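# Slide steel blank under yellow beam against stops and guide

## Task

Push the steel blank in beneath the yellow beam so that its far edge touches the back stops and one side edge sits flush along the side guide.

## Robot and tools

Robot: two six-joint arms, left_arm and right_arm, each with a two-finger gripper. left_arm's fingers are rigid. right_arm's fingers can fold: a part held only near the palm may slip or be held loosely, and a fingertip pushed tip-first into a surface folds with little resistance unless the fingers are fully closed, so a contact can go unnoticed.

World frame (used in results): origin on the floor plane midway under the two bases, which sit 0.90 m above it; +x forward (the way both arms face), +y toward left_arm, +z up. end_effector_position is in metres at the point between the closed pads; the fingertips extend about 33 mm past it (about 9 mm when wide open). Reported positions and orientations can be a few centimetres off.

Gripper frame: fingers point along its +z, they open and close along its y. All pose offsets you send are along the axes of that arm's own Hand target.

execute_actions(actions, cameras): actions is a list of actions; each action is a list of 1 to 15 rows, each row lasting 1/30 s; if fewer than 15 rows, the last row repeats to fill 15 steps. A row is always 18 numbers in [-1, 1]: for left_arm dx, dy, dz, rx, ry, rz, gripper position, force_limit, speed, then the same nine for right_arm. dx..rz are an offset from that arm's Hand target as it was when the action began (not from the previous row); 1.0 = 0.6 m or 180 degrees; rx, ry, rz form a single rotation vector. Repeating an offset in a new action moves further. All six pose numbers 0 re-requests the current Hand target. An empty actions list just returns state and images.

Gripper numbers: position +1 fully open (140 mm), about -0.8 pads touch, -1 closes until blocked. force_limit from -1 (about 14 N) through 0 (40 N) to +1 (58 N) for slow closes; faster closes grip harder. speed -1 about 30 mm/s, 0 about 140, +1 about 250. Always resend each gripper's last three numbers to keep it unchanged; 0 is a real command.

move(target, speed, blend, stop_force, zero, blocking, cameras): target is one 18-number row or a list of up to 15 rows, same layout and scale as above, each offset counted from the Hand targets at the start of the move. Paths are straight, end together, last at least 0.5 s and at most 10 s. speed is m/s, 0.002 to 0.5 (default 0.25), one value or one per target; rotation capped at twice that in rad/s. blend (m) rounds corners in a list. stop_force (N, 10 to 80) ends an arm's path when its estimated push against the motion exceeds that; it is unreliable for light contacts, near stretched or straight-wrist poses, or when the gripper rotates; the arm keeps pressing afterward. zero (default true) re-zeros force just before moving. blocking=false returns early (not allowed with stop_force). Use identical finger numbers on every row of a list. Move slowly into contacts; moves do not avoid obstacles or the other arm. Avoid paths close to an arm's own base.

wait(seconds 0 to 10): lets time pass holding commands. stop: brakes a running move. zoom_image(camera, region [x0,y0,x1,y1], max 504x504 px): closer view of a camera's latest image. clear_fault(arm): clears a reported torque or force fault on left_arm or right_arm. finished_scene(scene): ends the current scene, given its number; irreversible.

Cameras: cam_spot_left, cam_spot_right, cam_spot_wide, cam_back_stops, cam_left_wrist, cam_right_wrist, each 672x504. cameras=[] gives none, omitted or ["all"] gives all; an unknown name invalidates the call. Calibrations (K, distortion, T_world_to_cam) are supplied; fixed cameras may be slightly shifted.

Results: per arm, end-effector position, quaternion (wxyz), velocities (omitted when joint velocities are within noise), Hand target (last commanded pose after clipping, base for next offsets), joint positions and torques, external joint torque estimates, flange force along gripper axes (includes held weight and error; may read no reading). object_status: 0 moving, 1 blocked while opening, 2 blocked while closing (a grip), 3 reached target or pads met. position_measured counts: 3 open, 75 about 100 mm, 139 about 60 mm, 200 about 20 mm, 230 pads meet. A move adds a move: line with its ending (done, off_target, moving, held, fault) and limits (paced = pose clipped, held = steps withheld); unnamed arms are done.

Control behaviour: each step the command is clipped to within 70 mm and 16 degrees of the measured pose, so a gripper may stop short; resend the gap as an offset. The arms are stiff: a target even slightly past a firm contact can trigger a fault. To stop pushing, command the target back behind the gripper. A clearance check blocks arm-to-arm approaches but not finger motion.

Faults: a torque fault when contact torque hits a joint limit (waist and shoulder 309, elbow 145, wrist joints 40.9 N m), or a force fault at 144 N on the arm; the arm halts until clear_fault. Motors heat under load, stretched reach or pushing into unreachable poses; a MOTOR HOT line warns, and an over-temperature stop brakes the arm for 30 to 60 s.

Avoid: dropping the blank, releasing it while it moves, fast impacts, strong shoves, twisting or levering the gripper, arms colliding, and anything falling. The blank may be briefly tugged or pushed by outside disturbances; check its final placement with cam_back_stops and zooms before ending.

Each tool is called after "Request:" in YAML: its name, and indented under it one key for each argument.

## Session

Request:
move:
  target: [0.0333,-0.0167,-0.13,0,0.1667,0,-0.3,-1,0,0.0333,0.0833,-0.13,0,0.1667,0,-0.3,-1,0]
  speed: 0.4

Scene clock: 1.17 s.
left_arm: end_effector_position=(+0.6700, +0.5600, +1.3000) position_measured=167 object_status=3 end_effector_quat_wxyz=(+0.000, +0.966, +0.000, +0.259) | right_arm: end_effector_position=(+0.6700, -0.6000, +1.3000) position_measured=167 object_status=3 end_effector_quat_wxyz=(+0.000, +0.966, +0.000, +0.259)
Joint positions: left_arm=[-0.049 -0.081 1.8 0.031 0.9 1.509] | right_arm=[-0.167 -0.077 1.796 0.106 0.907 1.36]
Joint velocities: within noise
Joint torques (N m): left_arm=[-1.23 -30.56 -42.98 4.45 -1.44 -0.04] | right_arm=[-1.1 -31.66 -43.28 4.48 -2.17 -0.33]
External joint torques (N m): left_arm=[1.24 -4.01 0.1 -0.13 0.02 0.04] | right_arm=[1.18 -2.81 0.89 -0.06 0.79 0.33]
Flange force (N): left_arm=[-5.3 -2.6 -4.1] | right_arm=[-4.4 -3.6 -3.5]
Hand target: left_arm +0.6700, +0.5600, +1.3000; +0.000, +0.966, +0.000, +0.259 | right_arm +0.6700, -0.6000, +1.3000; +0.000, +0.966, +0.000, +0.259
Off the commanded pose: left_arm 0.000 m, 0 deg | right_arm 0.000 m, 0 deg.
move: done
camera_calibration:
cam_left_wrist: T_world_to_cam=[[-0.015297, -0.999515, -0.0271323, 0.617046], [-0.985334, 0.019681, -0.169498, 0.869948], [0.16995, 0.0241416, -0.985157, 1.29426], [0, 0, 0, 1]] pos_world=[0.64667, 0.56838, 1.43924]
cam_right_wrist: T_world_to_cam=[[-0.00663546, -0.999715, 0.0229222, -0.624427], [-0.98835, 0.003071, -0.152168, 0.862897], [0.152054, -0.0236649, -0.988089, 1.31196], [0, 0, 0, 1]] pos_world=[0.649212, -0.595852, 1.44195]

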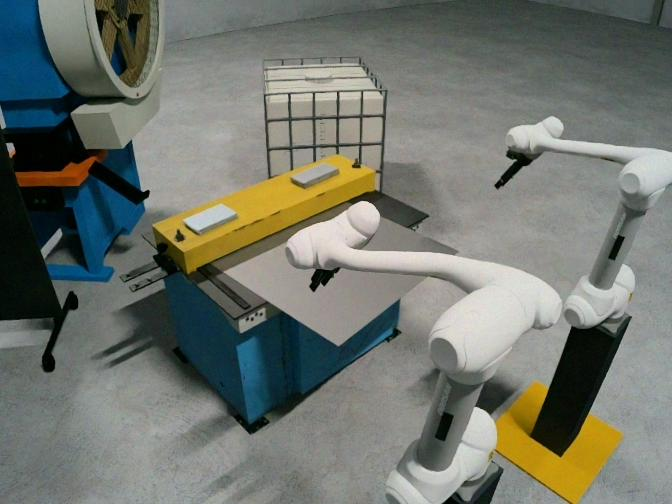

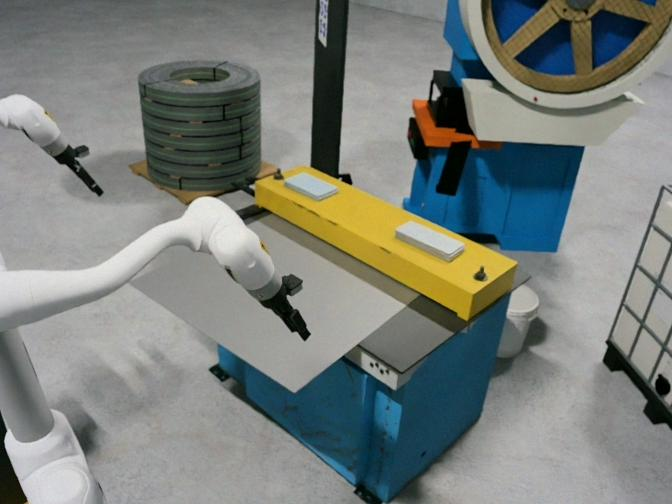

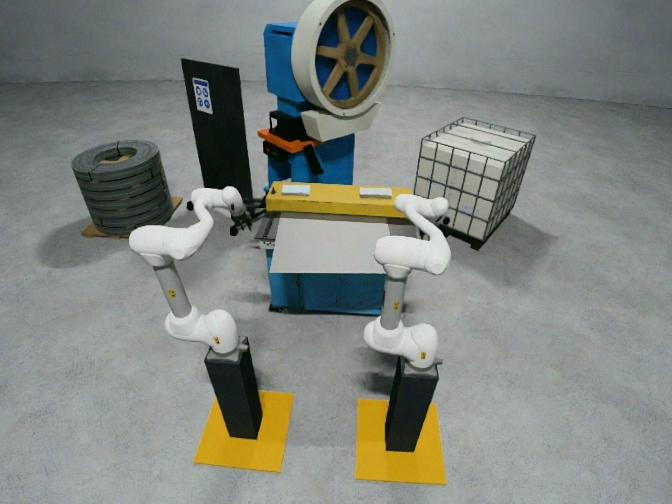

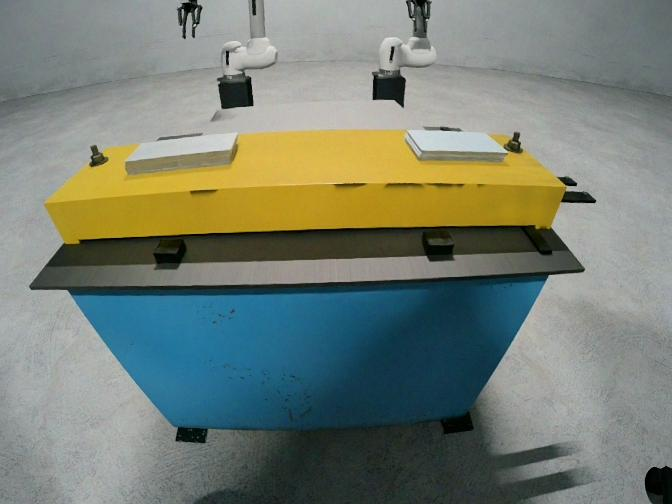

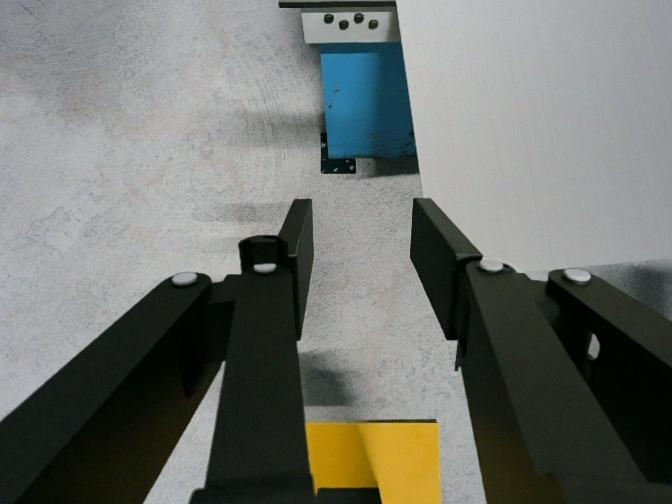

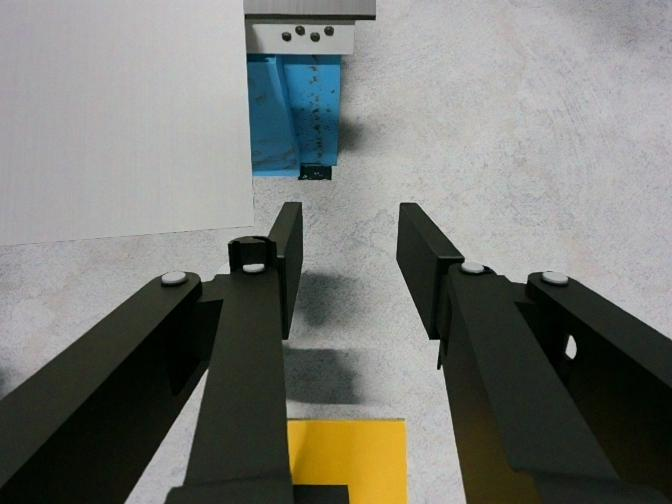

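Request:
move:
  target: [-0.4328,0.3967,0.5163,0.2597,0.2597,0.4498,-0.3,-1,0,-0.3608,-0.3717,0.5582,-0.2597,0.2597,-0.4498,-0.3,-1,0]
  speed: 0.5
  cameras: []

Request:
move:
  target:
    - [-0.0053,0,0.0698,0,-0.0233,0,-0.3,-1,0,0.0037,0,0.071,0,0.0233,0,-0.3,-1,0]
    - [-0.0108,0,0.1447,0,-0.0233,0,-0.3,-1,0,0.0092,0,0.1458,0,0.0233,0,-0.3,-1,0]
  speed: [0.15,0.08]
  cameras: ["cam_left_wrist","cam_right_wrist","cam_spot_left","cam_spot_right"]

Scene clock: 22.20 s.
left_arm: end_effector_position=(+0.6000, +0.3220, +0.9019) position_measured=167 object_status=3 end_effector_quat_wxyz=(+0.500, -0.500, +0.500, -0.500) | right_arm: end_effector_position=(+0.6500, -0.3769, +0.9018) position_measured=167 object_status=3 end_effector_quat_wxyz=(+0.500, +0.500, +0.500, +0.500)
Joint positions: left_arm=[-0.804 0.884 2.492 2.324 1.733 -0.17] | right_arm=[0.403 0.879 2.475 -2.731 1.766 3.225]
Joint velocities: within noise
Joint torques (N m): left_arm=[-1.5 -69.89 4.99 0.38 2.82 -0.07] | right_arm=[-1.05 -71.04 6.72 1.05 2.03 -0.16]
External joint torques (N m): left_arm=[1.51 -5.44 -0.35 -0.15 -0.09 0.02] | right_arm=[0.92 0.14 1.16 0 0.7 0.21]
Flange force (N): left_arm=[0.0 -14.0 5.9] | right_arm=[0.5 -0.9 -4.2]
Hand target: left_arm +0.6000, +0.3220, +0.9019; +0.500, -0.500, +0.500, -0.500 | right_arm +0.6500, -0.3770, +0.9017; +0.500, +0.500, +0.500, +0.500
Off the commanded pose: left_arm 0.000 m, 0 deg | right_arm 0.000 m, 0 deg.
move: done; limits=paced
No camera images: "cameras" was empty.

Scene clock: 23.43 s.
left_arm: end_effector_position=(+0.6868, +0.3284, +0.9019) position_measured=167 object_status=3 end_effector_quat_wxyz=(+0.518, -0.518, +0.482, -0.481) | right_arm: end_effector_position=(+0.7375, -0.3714, +0.9017) position_measured=167 object_status=3 end_effector_quat_wxyz=(+0.482, +0.481, +0.518, +0.518)
Joint positions: left_arm=[-0.685 0.855 2.353 2.382 1.62 -0.045] | right_arm=[0.283 0.855 2.349 -2.931 1.632 3.154]
Joint velocities: within noise
Joint torques (N m): left_arm=[-1.38 -74.77 -2.39 0.29 2.85 -0.04] | right_arm=[-0.24 -75.96 -0.34 0.27 2.1 -0.17]
External joint torques (N m): left_arm=[1.31 -5.27 0.3 -0.2 -0.09 -0.01] | right_arm=[-0.24 -0.31 1.18 0.05 0.64 0.22]
Flange force (N): left_arm=[-1.6 -12.2 2.1] | right_arm=[-1.4 0.3 -3.1]
Hand target: left_arm +0.6869, +0.3284, +0.9019; +0.518, -0.518, +0.481, -0.481 | right_arm +0.7375, -0.3714, +0.9018; +0.482, +0.481, +0.518, +0.518
Off the commanded pose: left_arm 0.000 m, 0 deg | right_arm 0.000 m, 0 deg.
move: done
camera_calibration:
cam_left_wrist: T_world_to_cam=[[0.0143138, 0.0285414, -0.99949, 0.894025], [-0.413229, 0.910406, 0.0200796, -0.0328637], [0.910515, 0.412731, 0.0248255, -0.642354], [0, 0, 0, 1]] pos_world=[0.558495, 0.269522, 0.910175]
cam_right_wrist: T_world_to_cam=[[-0.0240039, 0.00464867, 0.999701, -0.881321], [-0.292936, -0.956128, -0.00258766, -0.135717], [0.955831, -0.292911, 0.0243126, -0.692075], [0, 0, 0, 1]] pos_world=[0.600595, -0.328382, 0.897532]
Images, in order (width x height): cam_spot_left 672x504, cam_spot_right 672x504, cam_left_wrist 672x504, cam_right_wrist 672x504.

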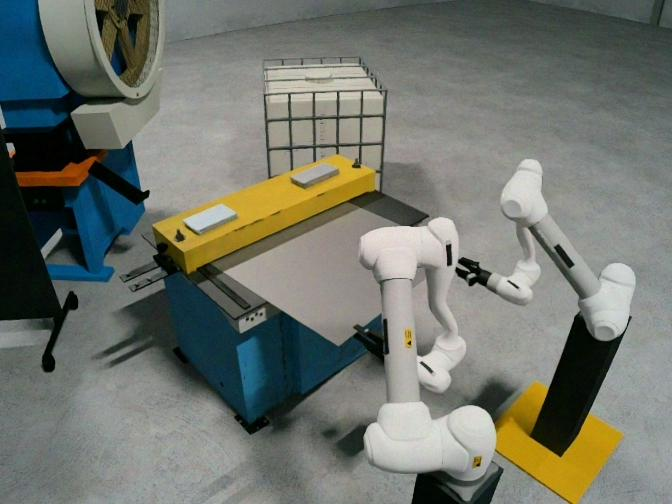

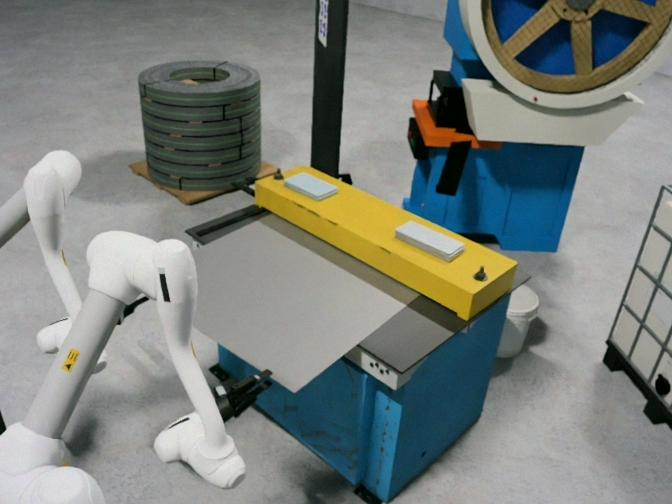

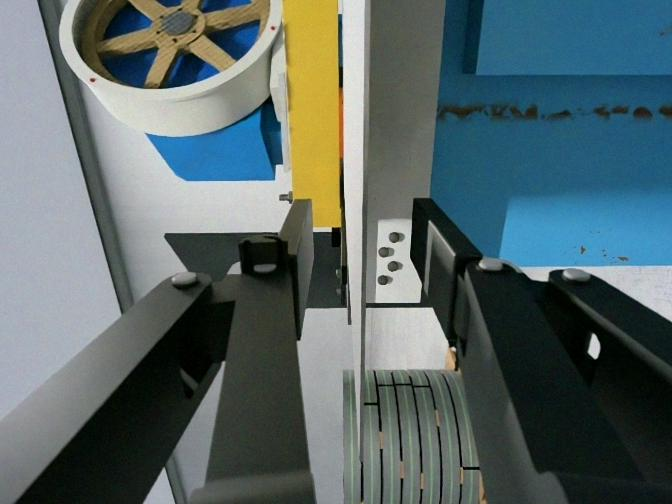

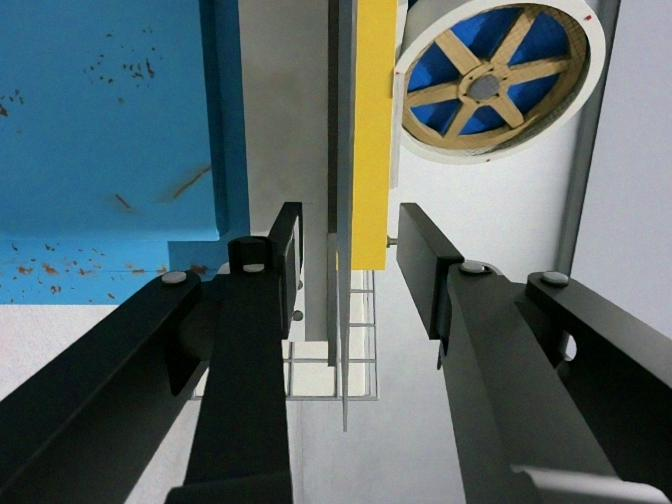

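Request:
execute_actions:
  actions:
    - [[0,0,0,0,0,0,-1,1,-1,0,0,0,0,0,0,-1,1,-1]]
    - [[0,0,0,0,0,0,-1,1,-1,0,0,0,0,0,0,-1,1,-1]]
    - [[0,0,0,0,0,0,-1,1,-1,0,0,0,0,0,0,-1,1,-1]]
    - [[0,0,0,0,0,0,-1,1,-1,0,0,0,0,0,0,-1,1,-1]]
  cameras: ["cam_left_wrist","cam_right_wrist","cam_spot_right"]

Scene clock: 28.13 s.
left_arm: end_effector_position=(+0.6869, +0.3285, +0.9019) position_measured=231 object_status=3 end_effector_quat_wxyz=(+0.518, -0.518, +0.481, -0.481) | right_arm: end_effector_position=(+0.7375, -0.3714, +0.9018) position_measured=232 object_status=3 end_effector_quat_wxyz=(+0.482, +0.481, +0.518, +0.518)
Joint positions: left_arm=[-0.685 0.855 2.353 2.382 1.62 -0.045] | right_arm=[0.283 0.855 2.349 -2.931 1.632 3.154]
Joint velocities: within noise
Joint torques (N m): left_arm=[4.27 -82.9 -9.51 -0.65 6.73 0.21] | right_arm=[-2.38 -87.59 -10.94 0.44 5.88 -0.2]
External joint torques (N m): left_arm=[-4.29 2.64 7.38 0.74 -3.96 -0.25] | right_arm=[2.57 11.22 11.73 -0.15 -3.14 0.25]
External joint torques at the end of the 1st action: left_arm=[1.12 -5.05 0.26 -0.18 -0.09 0.04] | right_arm=[0.3 0.28 1.09 0.03 0.74 0.23]
External joint torques at the end of the 2nd action: left_arm=[1.54 -5.67 -0.26 -0.14 -0.08 0.01] | right_arm=[0.62 -0.06 1.2 0.04 0.69 0.2]
External joint torques at the end of the 3rd action: left_arm=[-0.99 0.77 3.43 0.42 -3.6 -0.24] | right_arm=[1.83 9.2 9.33 -0.04 -2.63 0.17]
Flange force (N): left_arm=[1.2 -3.1 -12.3] | right_arm=[0.9 -13.2 -17.0]
Flange force at the end of the 1st action (N): left_arm=[-1.3 -11.8 1.9] | right_arm=[-0.2 -1.2 -3.4]
Flange force at the end of the 2nd action (N): left_arm=[-1.5 -12.8 3.3] | right_arm=[0.5 -0.3 -3.7]
Flange force at the end of the 3rd action (N): left_arm=[0.3 -4.4 -2.3] | right_arm=[0.5 -10.9 -13.3]
Hand target: left_arm +0.6869, +0.3284, +0.9019; +0.518, -0.518, +0.481, -0.481 | right_arm +0.7375, -0.3714, +0.9018; +0.482, +0.481, +0.518, +0.518
Off the commanded pose: left_arm 0.000 m, 0 deg | right_arm 0.000 m, 0 deg.
camera_calibration:
cam_left_wrist: T_world_to_cam=[[0.0143164, 0.0285347, -0.99949, 0.894029], [-0.41325, 0.910396, 0.0200718, -0.0328435], [0.910505, 0.412752, 0.0248255, -0.642382], [0, 0, 0, 1]] pos_world=[0.55852, 0.269534, 0.91018]
cam_right_wrist: T_world_to_cam=[[-0.0240141, 0.00464243, 0.999701, -0.88132], [-0.292937, -0.956128, -0.00259665, -0.1357], [0.95583, -0.292912, 0.0243205, -0.692106], [0, 0, 0, 1]] pos_world=[0.60062, -0.328381, 0.897536]
Images, in order (width x height): cam_spot_right 672x504, cam_left_wrist 672x504, cam_right_wrist 672x504.

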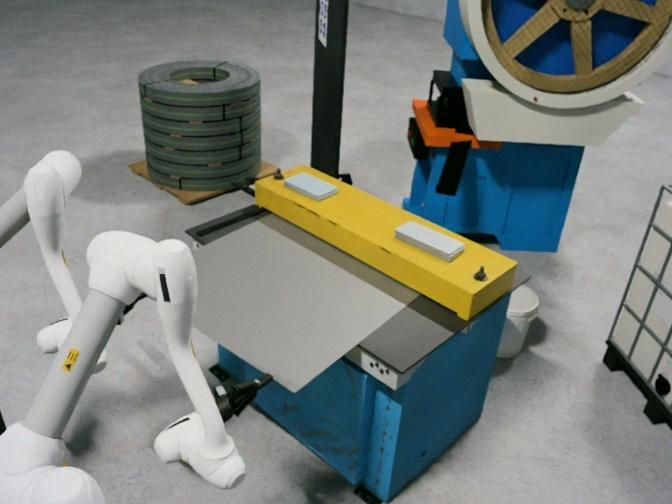

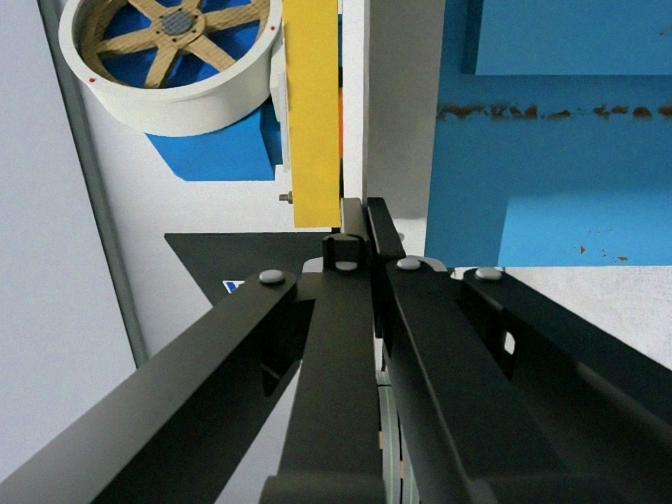

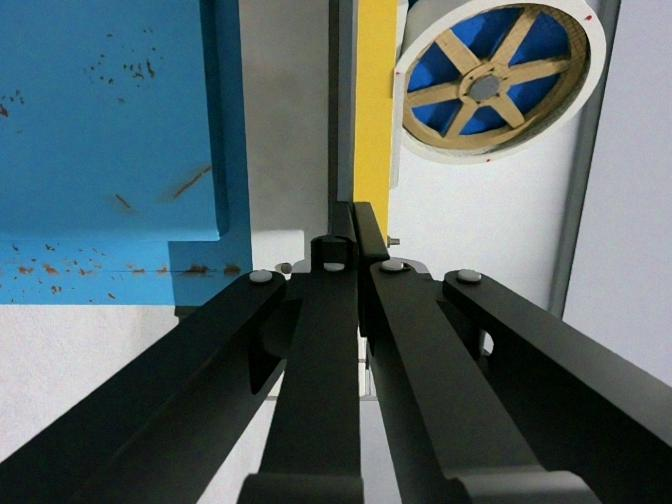

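Request:
move:
  target: [-0.1498,0,0.4577,0,0.0233,0,-1,1,-1,0.153,0,0.3722,0,-0.0233,0,-1,1,-1]
  speed: 0.12
  cameras: ["cam_back_stops","cam_spot_left","cam_spot_wide"]

Request:
zoom_image:
  camera: "cam_back_stops"
  region: [130, 210, 330, 290]

Request:
zoom_image:
  camera: "cam_back_stops"
  region: [400, 200, 600, 280]

Request:
zoom_image:
  camera: "cam_spot_left"
  region: [190, 250, 330, 350]

Scene clock: 38.67 s.
left_arm: end_effector_position=(+0.9542, +0.4380, +0.9022) position_measured=231 object_status=3 end_effector_quat_wxyz=(+0.500, -0.500, +0.500, -0.500) | right_arm: end_effector_position=(+0.9534, -0.2634, +0.9018) position_measured=232 object_status=3 end_effector_quat_wxyz=(+0.500, +0.500, +0.500, +0.500)
Joint positions: left_arm=[-0.233 0.893 1.981 2.901 1.311 0.064] | right_arm=[0.382 0.921 1.875 -2.739 1.252 3.008]
Joint velocities: within noise
Joint torques (N m): left_arm=[46.1 -96.07 -10.54 -16.79 7.84 0.19] | right_arm=[-4.19 -95.79 -63.39 -10.39 -6.14 -0.15]
External joint torques (N m): left_arm=[-46.09 0.91 -4.27 15.83 -5.08 -0.24] | right_arm=[4.01 -0.68 48.38 8.74 8.86 0.19]
Flange force (N): left_arm=[47.9 -1.2 3.9] | right_arm=[-27.1 15.1 -108.6]
Hand target: left_arm +0.9542, +0.4381, +0.9021; +0.500, -0.500, +0.500, -0.500 | right_arm +0.9535, -0.2634, +0.9018; +0.500, +0.500, +0.500, +0.500
Off the commanded pose: left_arm 0.000 m, 0 deg | right_arm 0.000 m, 0 deg.
move: done
Images, in order (width x height): cam_spot_left 672x504, cam_spot_wide 672x504, cam_back_stops 672x504.

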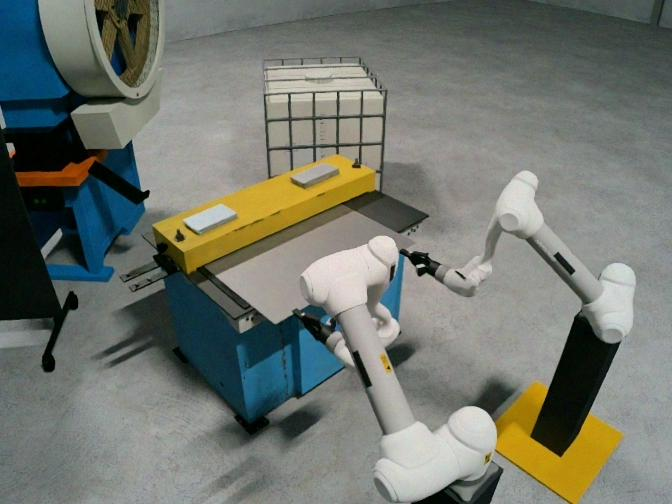

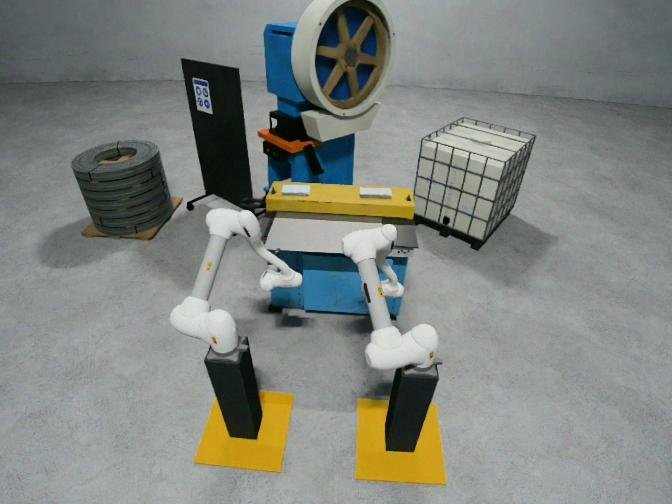

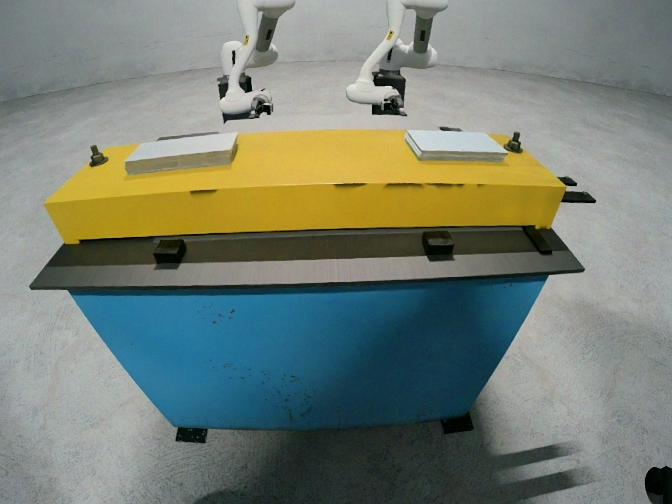

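Scaled by 2.520 from the camera's 672x504 image, which has a finer 960x720 frame.

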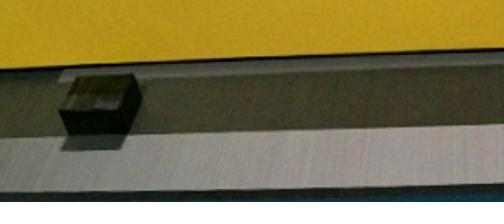

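Scaled by 2.520 from the camera's 672x504 image, which has a finer 960x720 frame.

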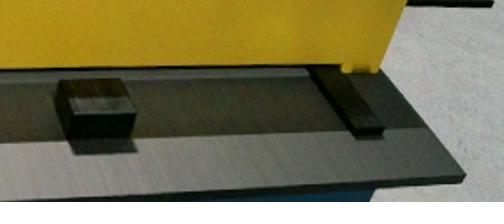

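Scaled by 3.600 from the camera's 672x504 image, which has a finer 960x720 frame.

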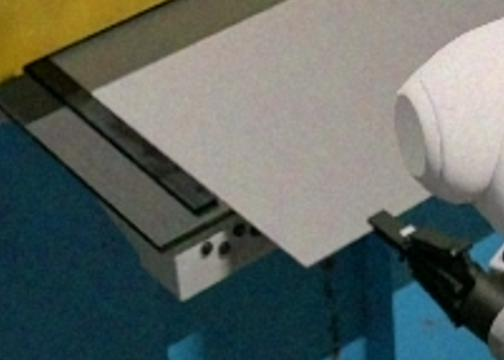

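Request:
move:
  target: [0,0,0.0183,0,0.0027,0,-1,1,-1,0,0,0.0083,0,-0.0027,0,-1,1,-1]
  speed: 0.03
  cameras: ["cam_back_stops","cam_spot_left"]

Request:
zoom_image:
  camera: "cam_back_stops"
  region: [140, 220, 210, 270]

Request:
zoom_image:
  camera: "cam_back_stops"
  region: [410, 215, 480, 265]

Request:
zoom_image:
  camera: "cam_back_stops"
  region: [500, 215, 570, 265]

Request:
zoom_image:
  camera: "cam_spot_left"
  region: [190, 250, 290, 330]

Scene clock: 44.13 s.
left_arm: end_effector_position=(+0.9652, +0.4381, +0.9021) position_measured=231 object_status=3 end_effector_quat_wxyz=(+0.498, -0.498, +0.502, -0.502) | right_arm: end_effector_position=(+0.9585, -0.2634, +0.9018) position_measured=232 object_status=3 end_effector_quat_wxyz=(+0.502, +0.502, +0.498, +0.498)
Joint positions: left_arm=[-0.224 0.898 1.96 2.917 1.295 0.063] | right_arm=[0.383 0.924 1.863 -2.728 1.245 3.001]
Joint velocities: within noise
Joint torques (N m): left_arm=[-1.5 -90.65 -47.92 1.08 -1.07 0.24] | right_arm=[-28.99 -105.33 -8.35 8.82 7.17 -0.16]
External joint torques (N m): left_arm=[1.53 -5.58 32.62 -2.1 3.84 -0.28] | right_arm=[29.16 8.4 -6.95 -10.52 -4.46 0.21]
Flange force (N): left_arm=[-10.6 -20.2 -72.9] | right_arm=[33.4 -13.5 11.3]
Hand target: left_arm +0.9652, +0.4381, +0.9021; +0.498, -0.497, +0.502, -0.502 | right_arm +0.9585, -0.2634, +0.9018; +0.502, +0.502, +0.498, +0.498
Off the commanded pose: left_arm 0.000 m, 0 deg | right_arm 0.000 m, 0 deg.
move: done
Images, in order (width x height): cam_spot_left 672x504, cam_back_stops 672x504.

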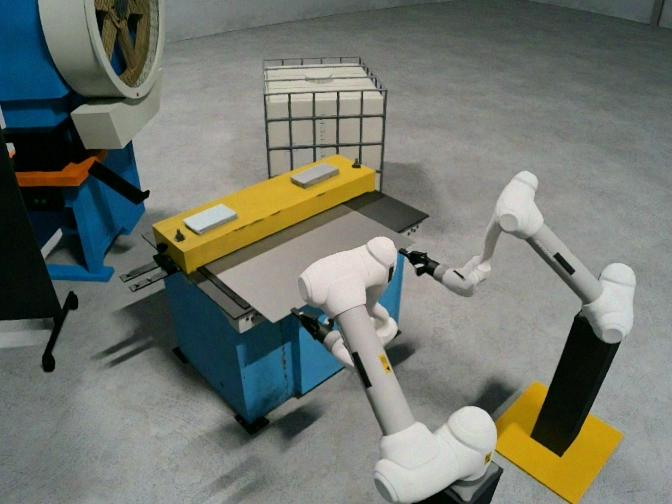

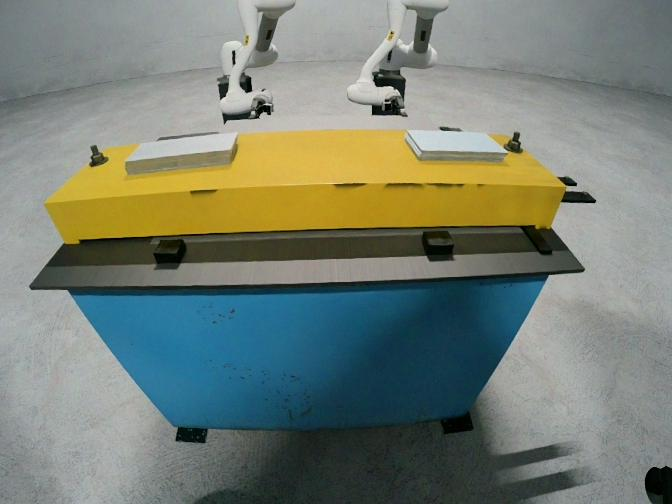

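Scaled by 7.200 from the camera's 672x504 image, which has a finer 960x720 frame.

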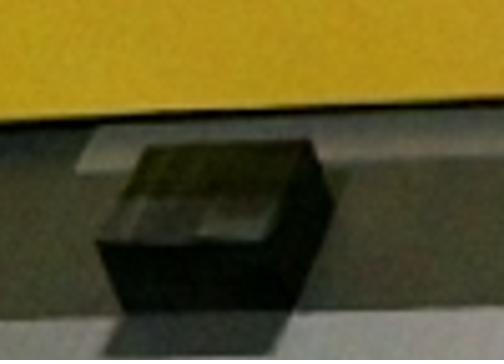

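Scaled by 7.200 from the camera's 672x504 image, which has a finer 960x720 frame.

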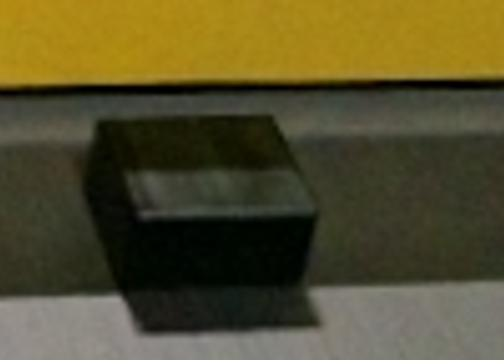

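Scaled by 7.200 from the camera's 672x504 image, which has a finer 960x720 frame.

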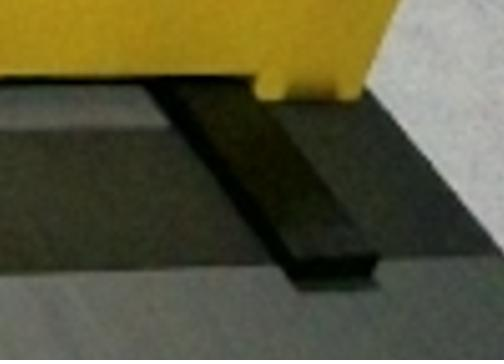

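Scaled by 5.040 from the camera's 672x504 image, which has a finer 960x720 frame.

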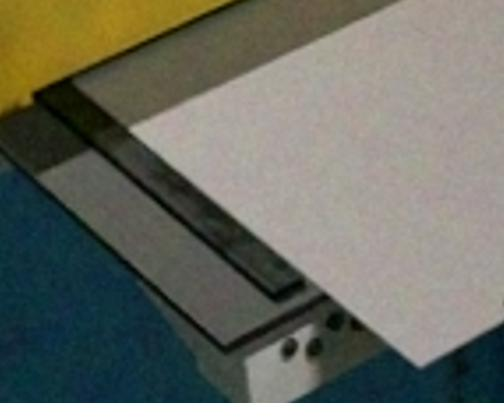

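Request:
move:
  target: [0,0,0.0083,0,0,0,-1,1,-1,0,0,0.0117,0,0,0,-1,1,-1]
  speed: 0.03
  cameras: []

Request:
move:
  target: [0,0,0.025,0,0,0,-1,1,-1,0,0,0.025,0,0,0,-1,1,-1]
  speed: 0.008
  stop_force: 45
  cameras: ["cam_back_stops","cam_spot_left"]

Request:
zoom_image:
  camera: "cam_back_stops"
  region: [140, 220, 210, 270]

Request:
zoom_image:
  camera: "cam_back_stops"
  region: [410, 215, 480, 265]

Request:
zoom_image:
  camera: "cam_back_stops"
  region: [500, 215, 570, 265]

Request:
zoom_image:
  camera: "cam_spot_left"
  region: [190, 250, 290, 330]

Scene clock: 51.00 s.
left_arm: end_effector_position=(+0.9702, +0.4379, +0.9022) position_measured=231 object_status=3 end_effector_quat_wxyz=(+0.498, -0.497, +0.502, -0.502) | right_arm: end_effector_position=(+0.9654, -0.2635, +0.9018) position_measured=232 object_status=3 end_effector_quat_wxyz=(+0.502, +0.502, +0.498, +0.498)
Joint positions: left_arm=[-0.223 0.901 1.95 2.919 1.288 0.064] | right_arm=[0.379 0.928 1.85 -2.73 1.236 2.998]
Joint velocities: within noise
Joint torques (N m): left_arm=[22.21 -96.57 -21.39 -7.82 5.37 0.27] | right_arm=[-14.46 -97.84 -40.16 -2.33 -1.61 -0.2]
External joint torques (N m): left_arm=[-22.21 0.1 5.85 6.78 -2.61 -0.31] | right_arm=[13.9 0.35 24.51 0.61 4.33 0.24]
Flange force (N): left_arm=[21.2 -5.0 -13.4] | right_arm=[-4.0 6.1 -59.8]
Hand target: left_arm +0.9702, +0.4380, +0.9021; +0.498, -0.497, +0.502, -0.502 | right_arm +0.9655, -0.2635, +0.9018; +0.502, +0.502, +0.498, +0.498
Off the commanded pose: left_arm 0.000 m, 0 deg | right_arm 0.000 m, 0 deg.
move: done
No camera images: "cameras" was empty.

Scene clock: 53.53 s.
left_arm: end_effector_position=(+0.9852, +0.4379, +0.9021) position_measured=231 object_status=3 end_effector_quat_wxyz=(+0.498, -0.497, +0.502, -0.502) | right_arm: end_effector_position=(+0.9805, -0.2636, +0.9018) position_measured=232 object_status=3 end_effector_quat_wxyz=(+0.502, +0.502, +0.498, +0.498)
Joint positions: left_arm=[-0.218 0.908 1.921 2.922 1.266 0.068] | right_arm=[0.371 0.936 1.821 -2.736 1.216 2.993]
Joint velocities: within noise
Joint torques (N m): left_arm=[12.92 -93.78 -34.32 -3.91 1.9 0.25] | right_arm=[-21.34 -101.1 -32.52 1.3 0.83 -0.21]
External joint torques (N m): left_arm=[-12.89 -4.08 17.71 2.77 0.86 -0.3] | right_arm=[21.15 2.21 16 -3.13 1.89 0.26]
Flange force (N): left_arm=[8.5 -13.6 -42.4] | right_arm=[8.8 1.3 -42.0]
Hand target: left_arm +0.9852, +0.4379, +0.9021; +0.498, -0.497, +0.502, -0.502 | right_arm +0.9805, -0.2636, +0.9018; +0.502, +0.502, +0.498, +0.498
Off the commanded pose: left_arm 0.000 m, 0 deg | right_arm 0.000 m, 0 deg.
move: done
Images, in order (width x height): cam_spot_left 672x504, cam_back_stops 672x504.

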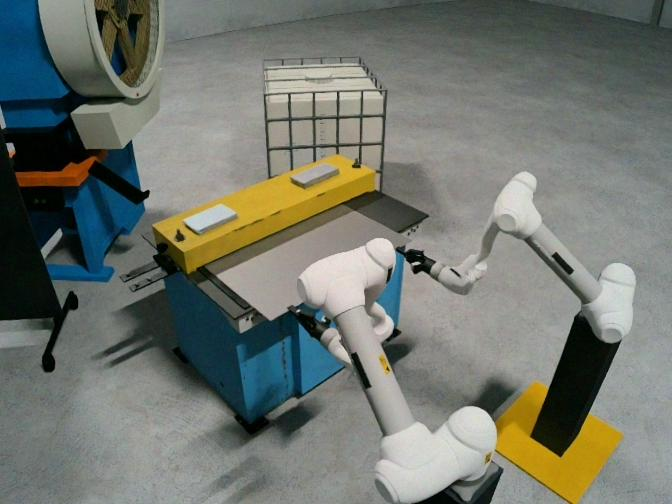

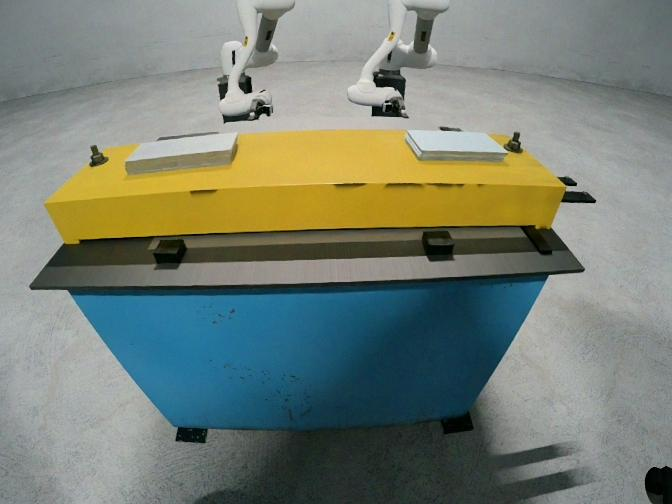

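Scaled by 7.200 from the camera's 672x504 image, which has a finer 960x720 frame.

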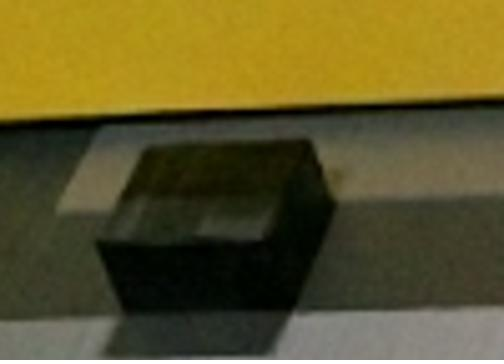

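Scaled by 7.200 from the camera's 672x504 image, which has a finer 960x720 frame.

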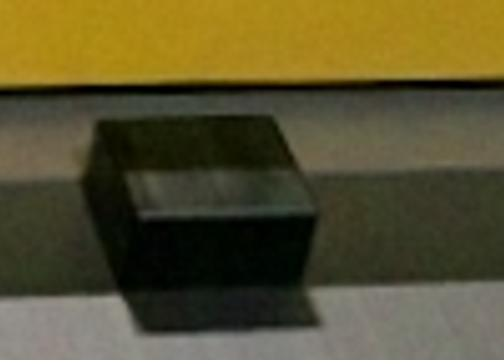

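Scaled by 7.200 from the camera's 672x504 image, which has a finer 960x720 frame.

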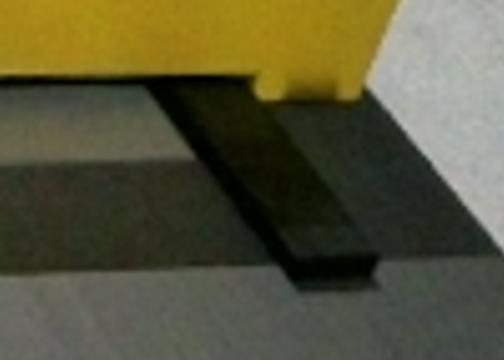

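Scaled by 5.040 from the camera's 672x504 image, which has a finer 960x720 frame.

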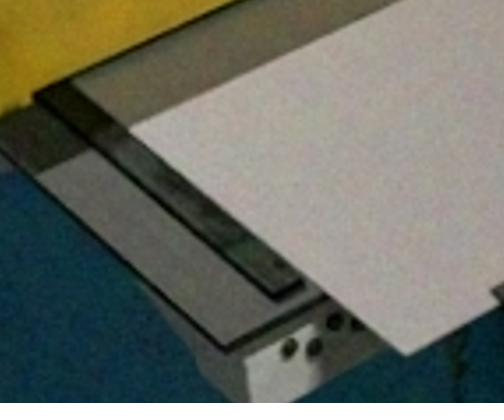

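Request:
move:
  target: [0,0,0.0333,0,0,0,-1,1,-1,0,0,0.0333,0,0,0,-1,1,-1]
  speed: 0.008
  stop_force: 40
  cameras: ["cam_back_stops","cam_spot_left"]

Request:
zoom_image:
  camera: "cam_back_stops"
  region: [140, 220, 210, 270]

Request:
zoom_image:
  camera: "cam_back_stops"
  region: [410, 215, 480, 265]

Request:
zoom_image:
  camera: "cam_back_stops"
  region: [500, 215, 570, 265]

Request:
zoom_image:
  camera: "cam_spot_left"
  region: [190, 250, 290, 330]

Scene clock: 59.50 s.
left_arm: end_effector_position=(+0.9879, +0.4379, +0.9021) position_measured=231 object_status=3 end_effector_quat_wxyz=(+0.498, -0.498, +0.502, -0.502) | right_arm: end_effector_position=(+0.9832, -0.2636, +0.9017) position_measured=232 object_status=3 end_effector_quat_wxyz=(+0.502, +0.502, +0.498, +0.498)
Joint positions: left_arm=[-0.217 0.91 1.915 2.923 1.262 0.068] | right_arm=[0.37 0.938 1.816 -2.737 1.212 2.991]
Joint velocities: within noise
Joint torques (N m): left_arm=[11.28 -88.86 -50.1 -2.51 -2.52 0.32] | right_arm=[-40.85 -94.75 -56.25 2.09 -4.61 -0.14]
External joint torques (N m): left_arm=[-11.31 -9.31 33.43 1.37 5.28 -0.37] | right_arm=[40.91 -4.38 39.61 -3.93 7.32 0.19]
Flange force (N): left_arm=[2.3 -24.4 -83.2] | right_arm=[9.0 16.5 -108.5]
Hand target: left_arm +0.9879, +0.4379, +0.9021; +0.498, -0.497, +0.502, -0.502 (not the last commanded pose) | right_arm +0.9832, -0.2636, +0.9017; +0.502, +0.502, +0.498, +0.498 (not the last commanded pose)
Off the commanded pose: left_arm 0.017 m, 0 deg | right_arm 0.017 m, 0 deg.
move: contact (left_arm, right_arm)
Images, in order (width x height): cam_spot_left 672x504, cam_back_stops 672x504.

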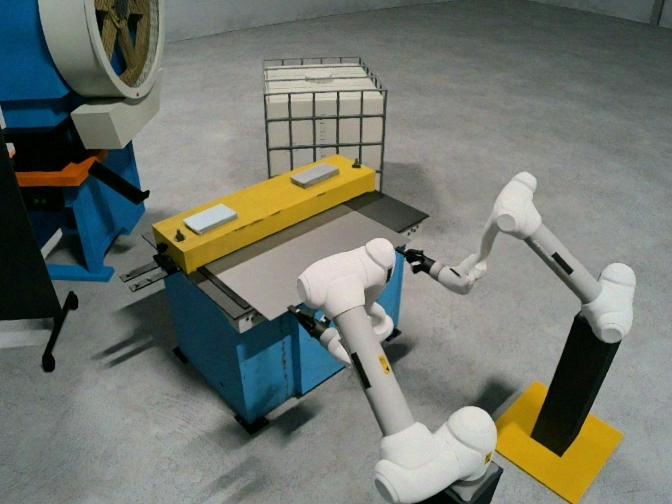

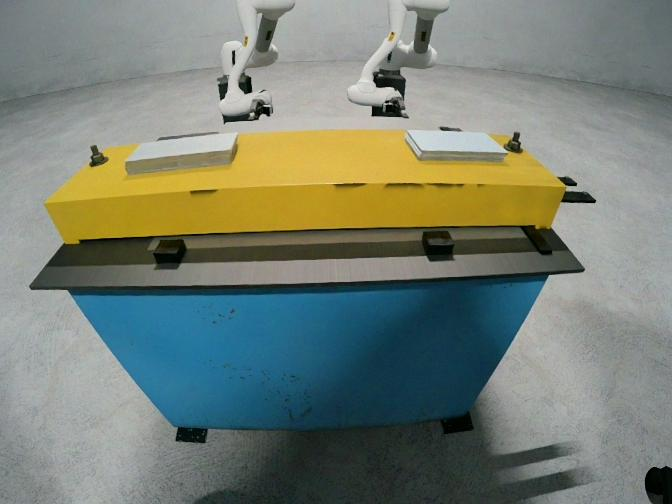

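Scaled by 7.200 from the camera's 672x504 image, which has a finer 960x720 frame.

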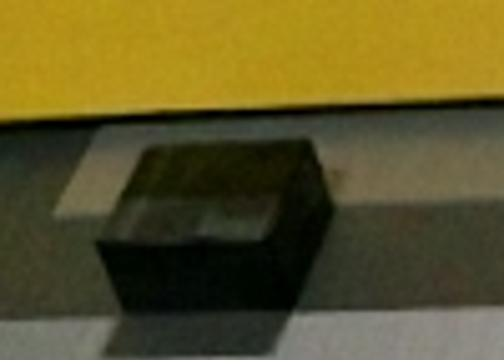

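Scaled by 7.200 from the camera's 672x504 image, which has a finer 960x720 frame.

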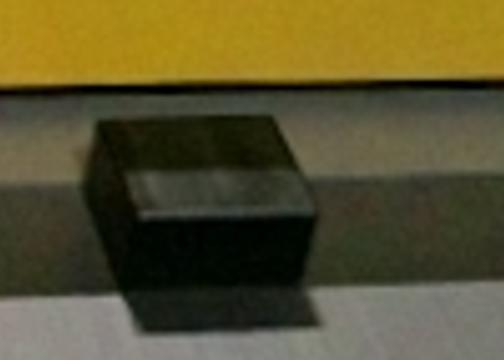

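Scaled by 7.200 from the camera's 672x504 image, which has a finer 960x720 frame.

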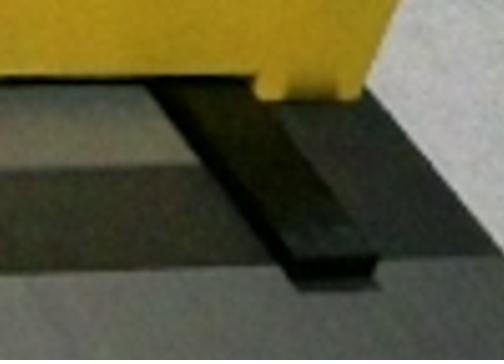

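Scaled by 5.040 from the camera's 672x504 image, which has a finer 960x720 frame.

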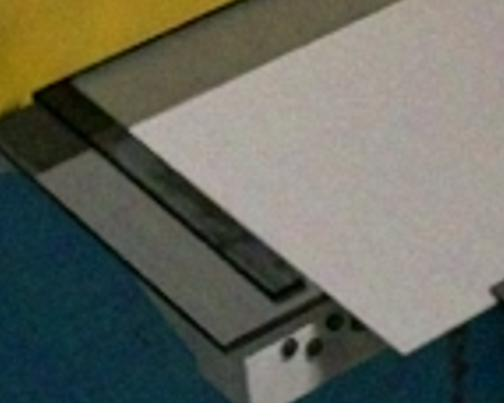

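Request:
move:
  target: [-0.0025,0,-0.0017,0,0,0,-1,1,-1,0.0025,0,-0.0017,0,0,0,-1,1,-1]
  speed: 0.01
  cameras: []

Request:
move:
  target: [-0.0133,0,0,0,0,0,-1,1,-1,0.0133,0,0,0,0,0,-1,1,-1]
  speed: 0.008
  stop_force: 40
  cameras: ["cam_back_stops","cam_spot_left"]

Request:
zoom_image:
  camera: "cam_back_stops"
  region: [500, 215, 570, 265]

Request:
zoom_image:
  camera: "cam_spot_left"
  region: [190, 250, 290, 330]

Scene clock: 63.53 s.
left_arm: end_effector_position=(+0.9869, +0.4393, +0.9021) position_measured=231 object_status=3 end_effector_quat_wxyz=(+0.498, -0.497, +0.502, -0.502) | right_arm: end_effector_position=(+0.9823, -0.2622, +0.9017) position_measured=232 object_status=3 end_effector_quat_wxyz=(+0.502, +0.502, +0.498, +0.498)
Joint positions: left_arm=[-0.215 0.909 1.918 2.925 1.263 0.067] | right_arm=[0.372 0.938 1.817 -2.734 1.213 2.991]
Joint velocities: within noise
Joint torques (N m): left_arm=[34.06 -96.14 10.87 -13.64 9.02 0.37] | right_arm=[7.53 -98.63 -24.79 -5.92 -0.28 -0.19]
External joint torques (N m): left_arm=[-34.08 -1.68 -27.28 12.5 -6.27 -0.41] | right_arm=[-7.58 -0.53 8.09 4.07 2.99 0.24]
Flange force (N): left_arm=[39.8 3.8 55.3] | right_arm=[-12.5 2.0 -17.4]
Hand target: left_arm +0.9869, +0.4394, +0.9021; +0.498, -0.497, +0.502, -0.502 | right_arm +0.9822, -0.2621, +0.9017; +0.502, +0.502, +0.498, +0.498
Off the commanded pose: left_arm 0.000 m, 0 deg | right_arm 0.000 m, 0 deg.
move: done
No camera images: "cameras" was empty.

Scene clock: 65.07 s.
left_arm: end_effector_position=(+0.9869, +0.4456, +0.9021) position_measured=231 object_status=3 end_effector_quat_wxyz=(+0.498, -0.497, +0.502, -0.502) | right_arm: end_effector_position=(+0.9821, -0.2565, +0.9017) position_measured=232 object_status=3 end_effector_quat_wxyz=(+0.502, +0.502, +0.498, +0.498)
Joint positions: left_arm=[-0.206 0.909 1.92 2.935 1.264 0.064] | right_arm=[0.38 0.939 1.812 -2.725 1.211 2.986]
Joint velocities: within noise
Joint torques (N m): left_arm=[76.21 -94.43 10.72 -27.04 9.17 0.35] | right_arm=[21.71 -92.78 -66.86 -19.13 -10.49 -0.17]
External joint torques (N m): left_arm=[-76.23 -3.62 -27.17 25.9 -6.4 -0.39] | right_arm=[-21.64 -6.56 50.1 17.27 13.21 0.22]
Flange force (N): left_arm=[80.7 1.3 45.1] | right_arm=[-54.6 22.2 -112.2]
Hand target: left_arm +0.9869, +0.4456, +0.9021; +0.498, -0.497, +0.502, -0.502 (not the last commanded pose) | right_arm +0.9821, -0.2565, +0.9017; +0.502, +0.502, +0.498, +0.498 (not the last commanded pose)
Off the commanded pose: left_arm 0.002 m, 0 deg | right_arm 0.002 m, 0 deg.
move: contact (left_arm, right_arm)
Images, in order (width x height): cam_spot_left 672x504, cam_back_stops 672x504.

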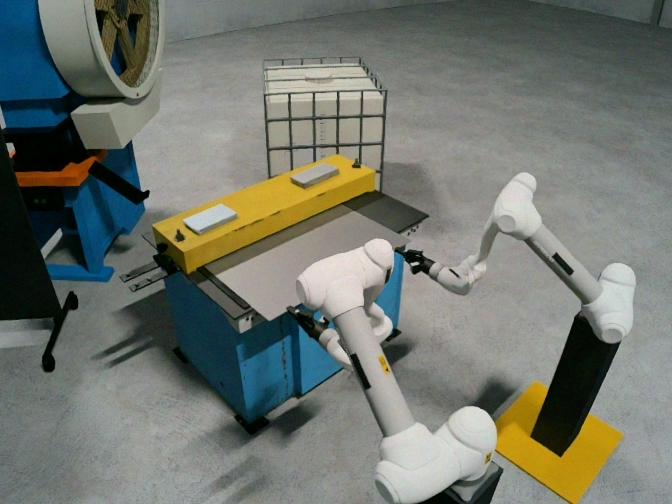

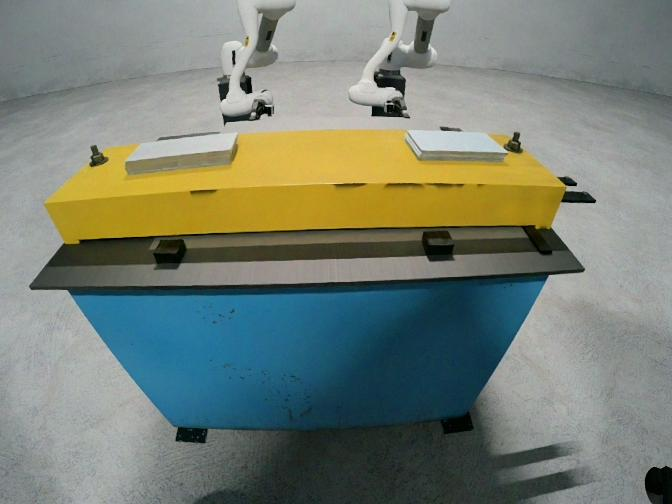

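Scaled by 7.200 from the camera's 672x504 image, which has a finer 960x720 frame.

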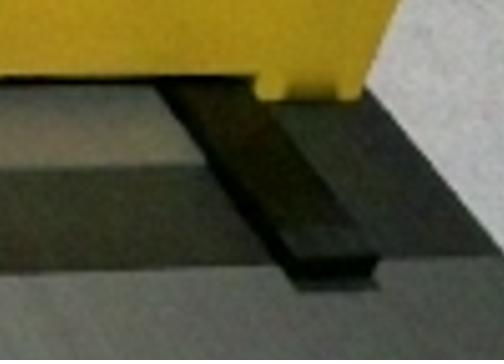

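Scaled by 5.040 from the camera's 672x504 image, which has a finer 960x720 frame.

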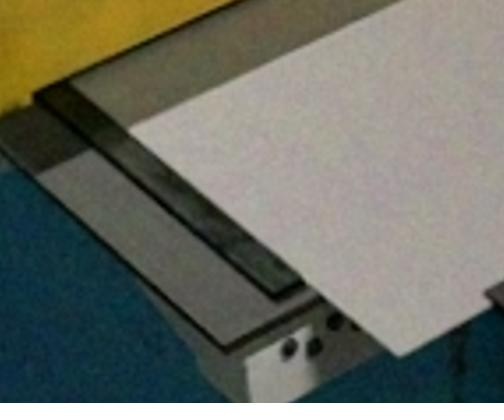

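Request:
move:
  target: [0.001,0,0.0033,0,0,0,-1,1,-1,-0.001,0,0,0,0,0,-1,1,-1]
  speed: 0.01
  cameras: []

Scene clock: 67.60 s.
left_arm: end_effector_position=(+0.9888, +0.4454, +0.9020) position_measured=231 object_status=3 end_effector_quat_wxyz=(+0.498, -0.498, +0.502, -0.502) | right_arm: end_effector_position=(+0.9822, -0.2569, +0.9017) position_measured=232 object_status=3 end_effector_quat_wxyz=(+0.502, +0.502, +0.498, +0.498)
Joint positions: left_arm=[-0.206 0.91 1.916 2.935 1.261 0.065] | right_arm=[0.379 0.939 1.812 -2.727 1.211 2.987]
Joint velocities: within noise
Joint torques (N m): left_arm=[23.88 -89.56 -33.89 -8.24 0.14 0.3] | right_arm=[-10.38 -96.8 -24.63 -0.86 -0.34 -0.18]
External joint torques (N m): left_arm=[-23.93 -8.81 17.17 7.08 2.63 -0.34] | right_arm=[10.43 -2.57 7.87 -1 3.05 0.23]
Flange force (N): left_arm=[18.1 -18.7 -48.8] | right_arm=[3.0 4.2 -25.9]
Hand target: left_arm +0.9889, +0.4450, +0.9021; +0.498, -0.497, +0.502, -0.502 | right_arm +0.9821, -0.2571, +0.9017; +0.502, +0.502, +0.498, +0.498
Off the commanded pose: left_arm 0.000 m, 0 deg | right_arm 0.000 m, 0 deg.
move: done
No camera images: "cameras" was empty.


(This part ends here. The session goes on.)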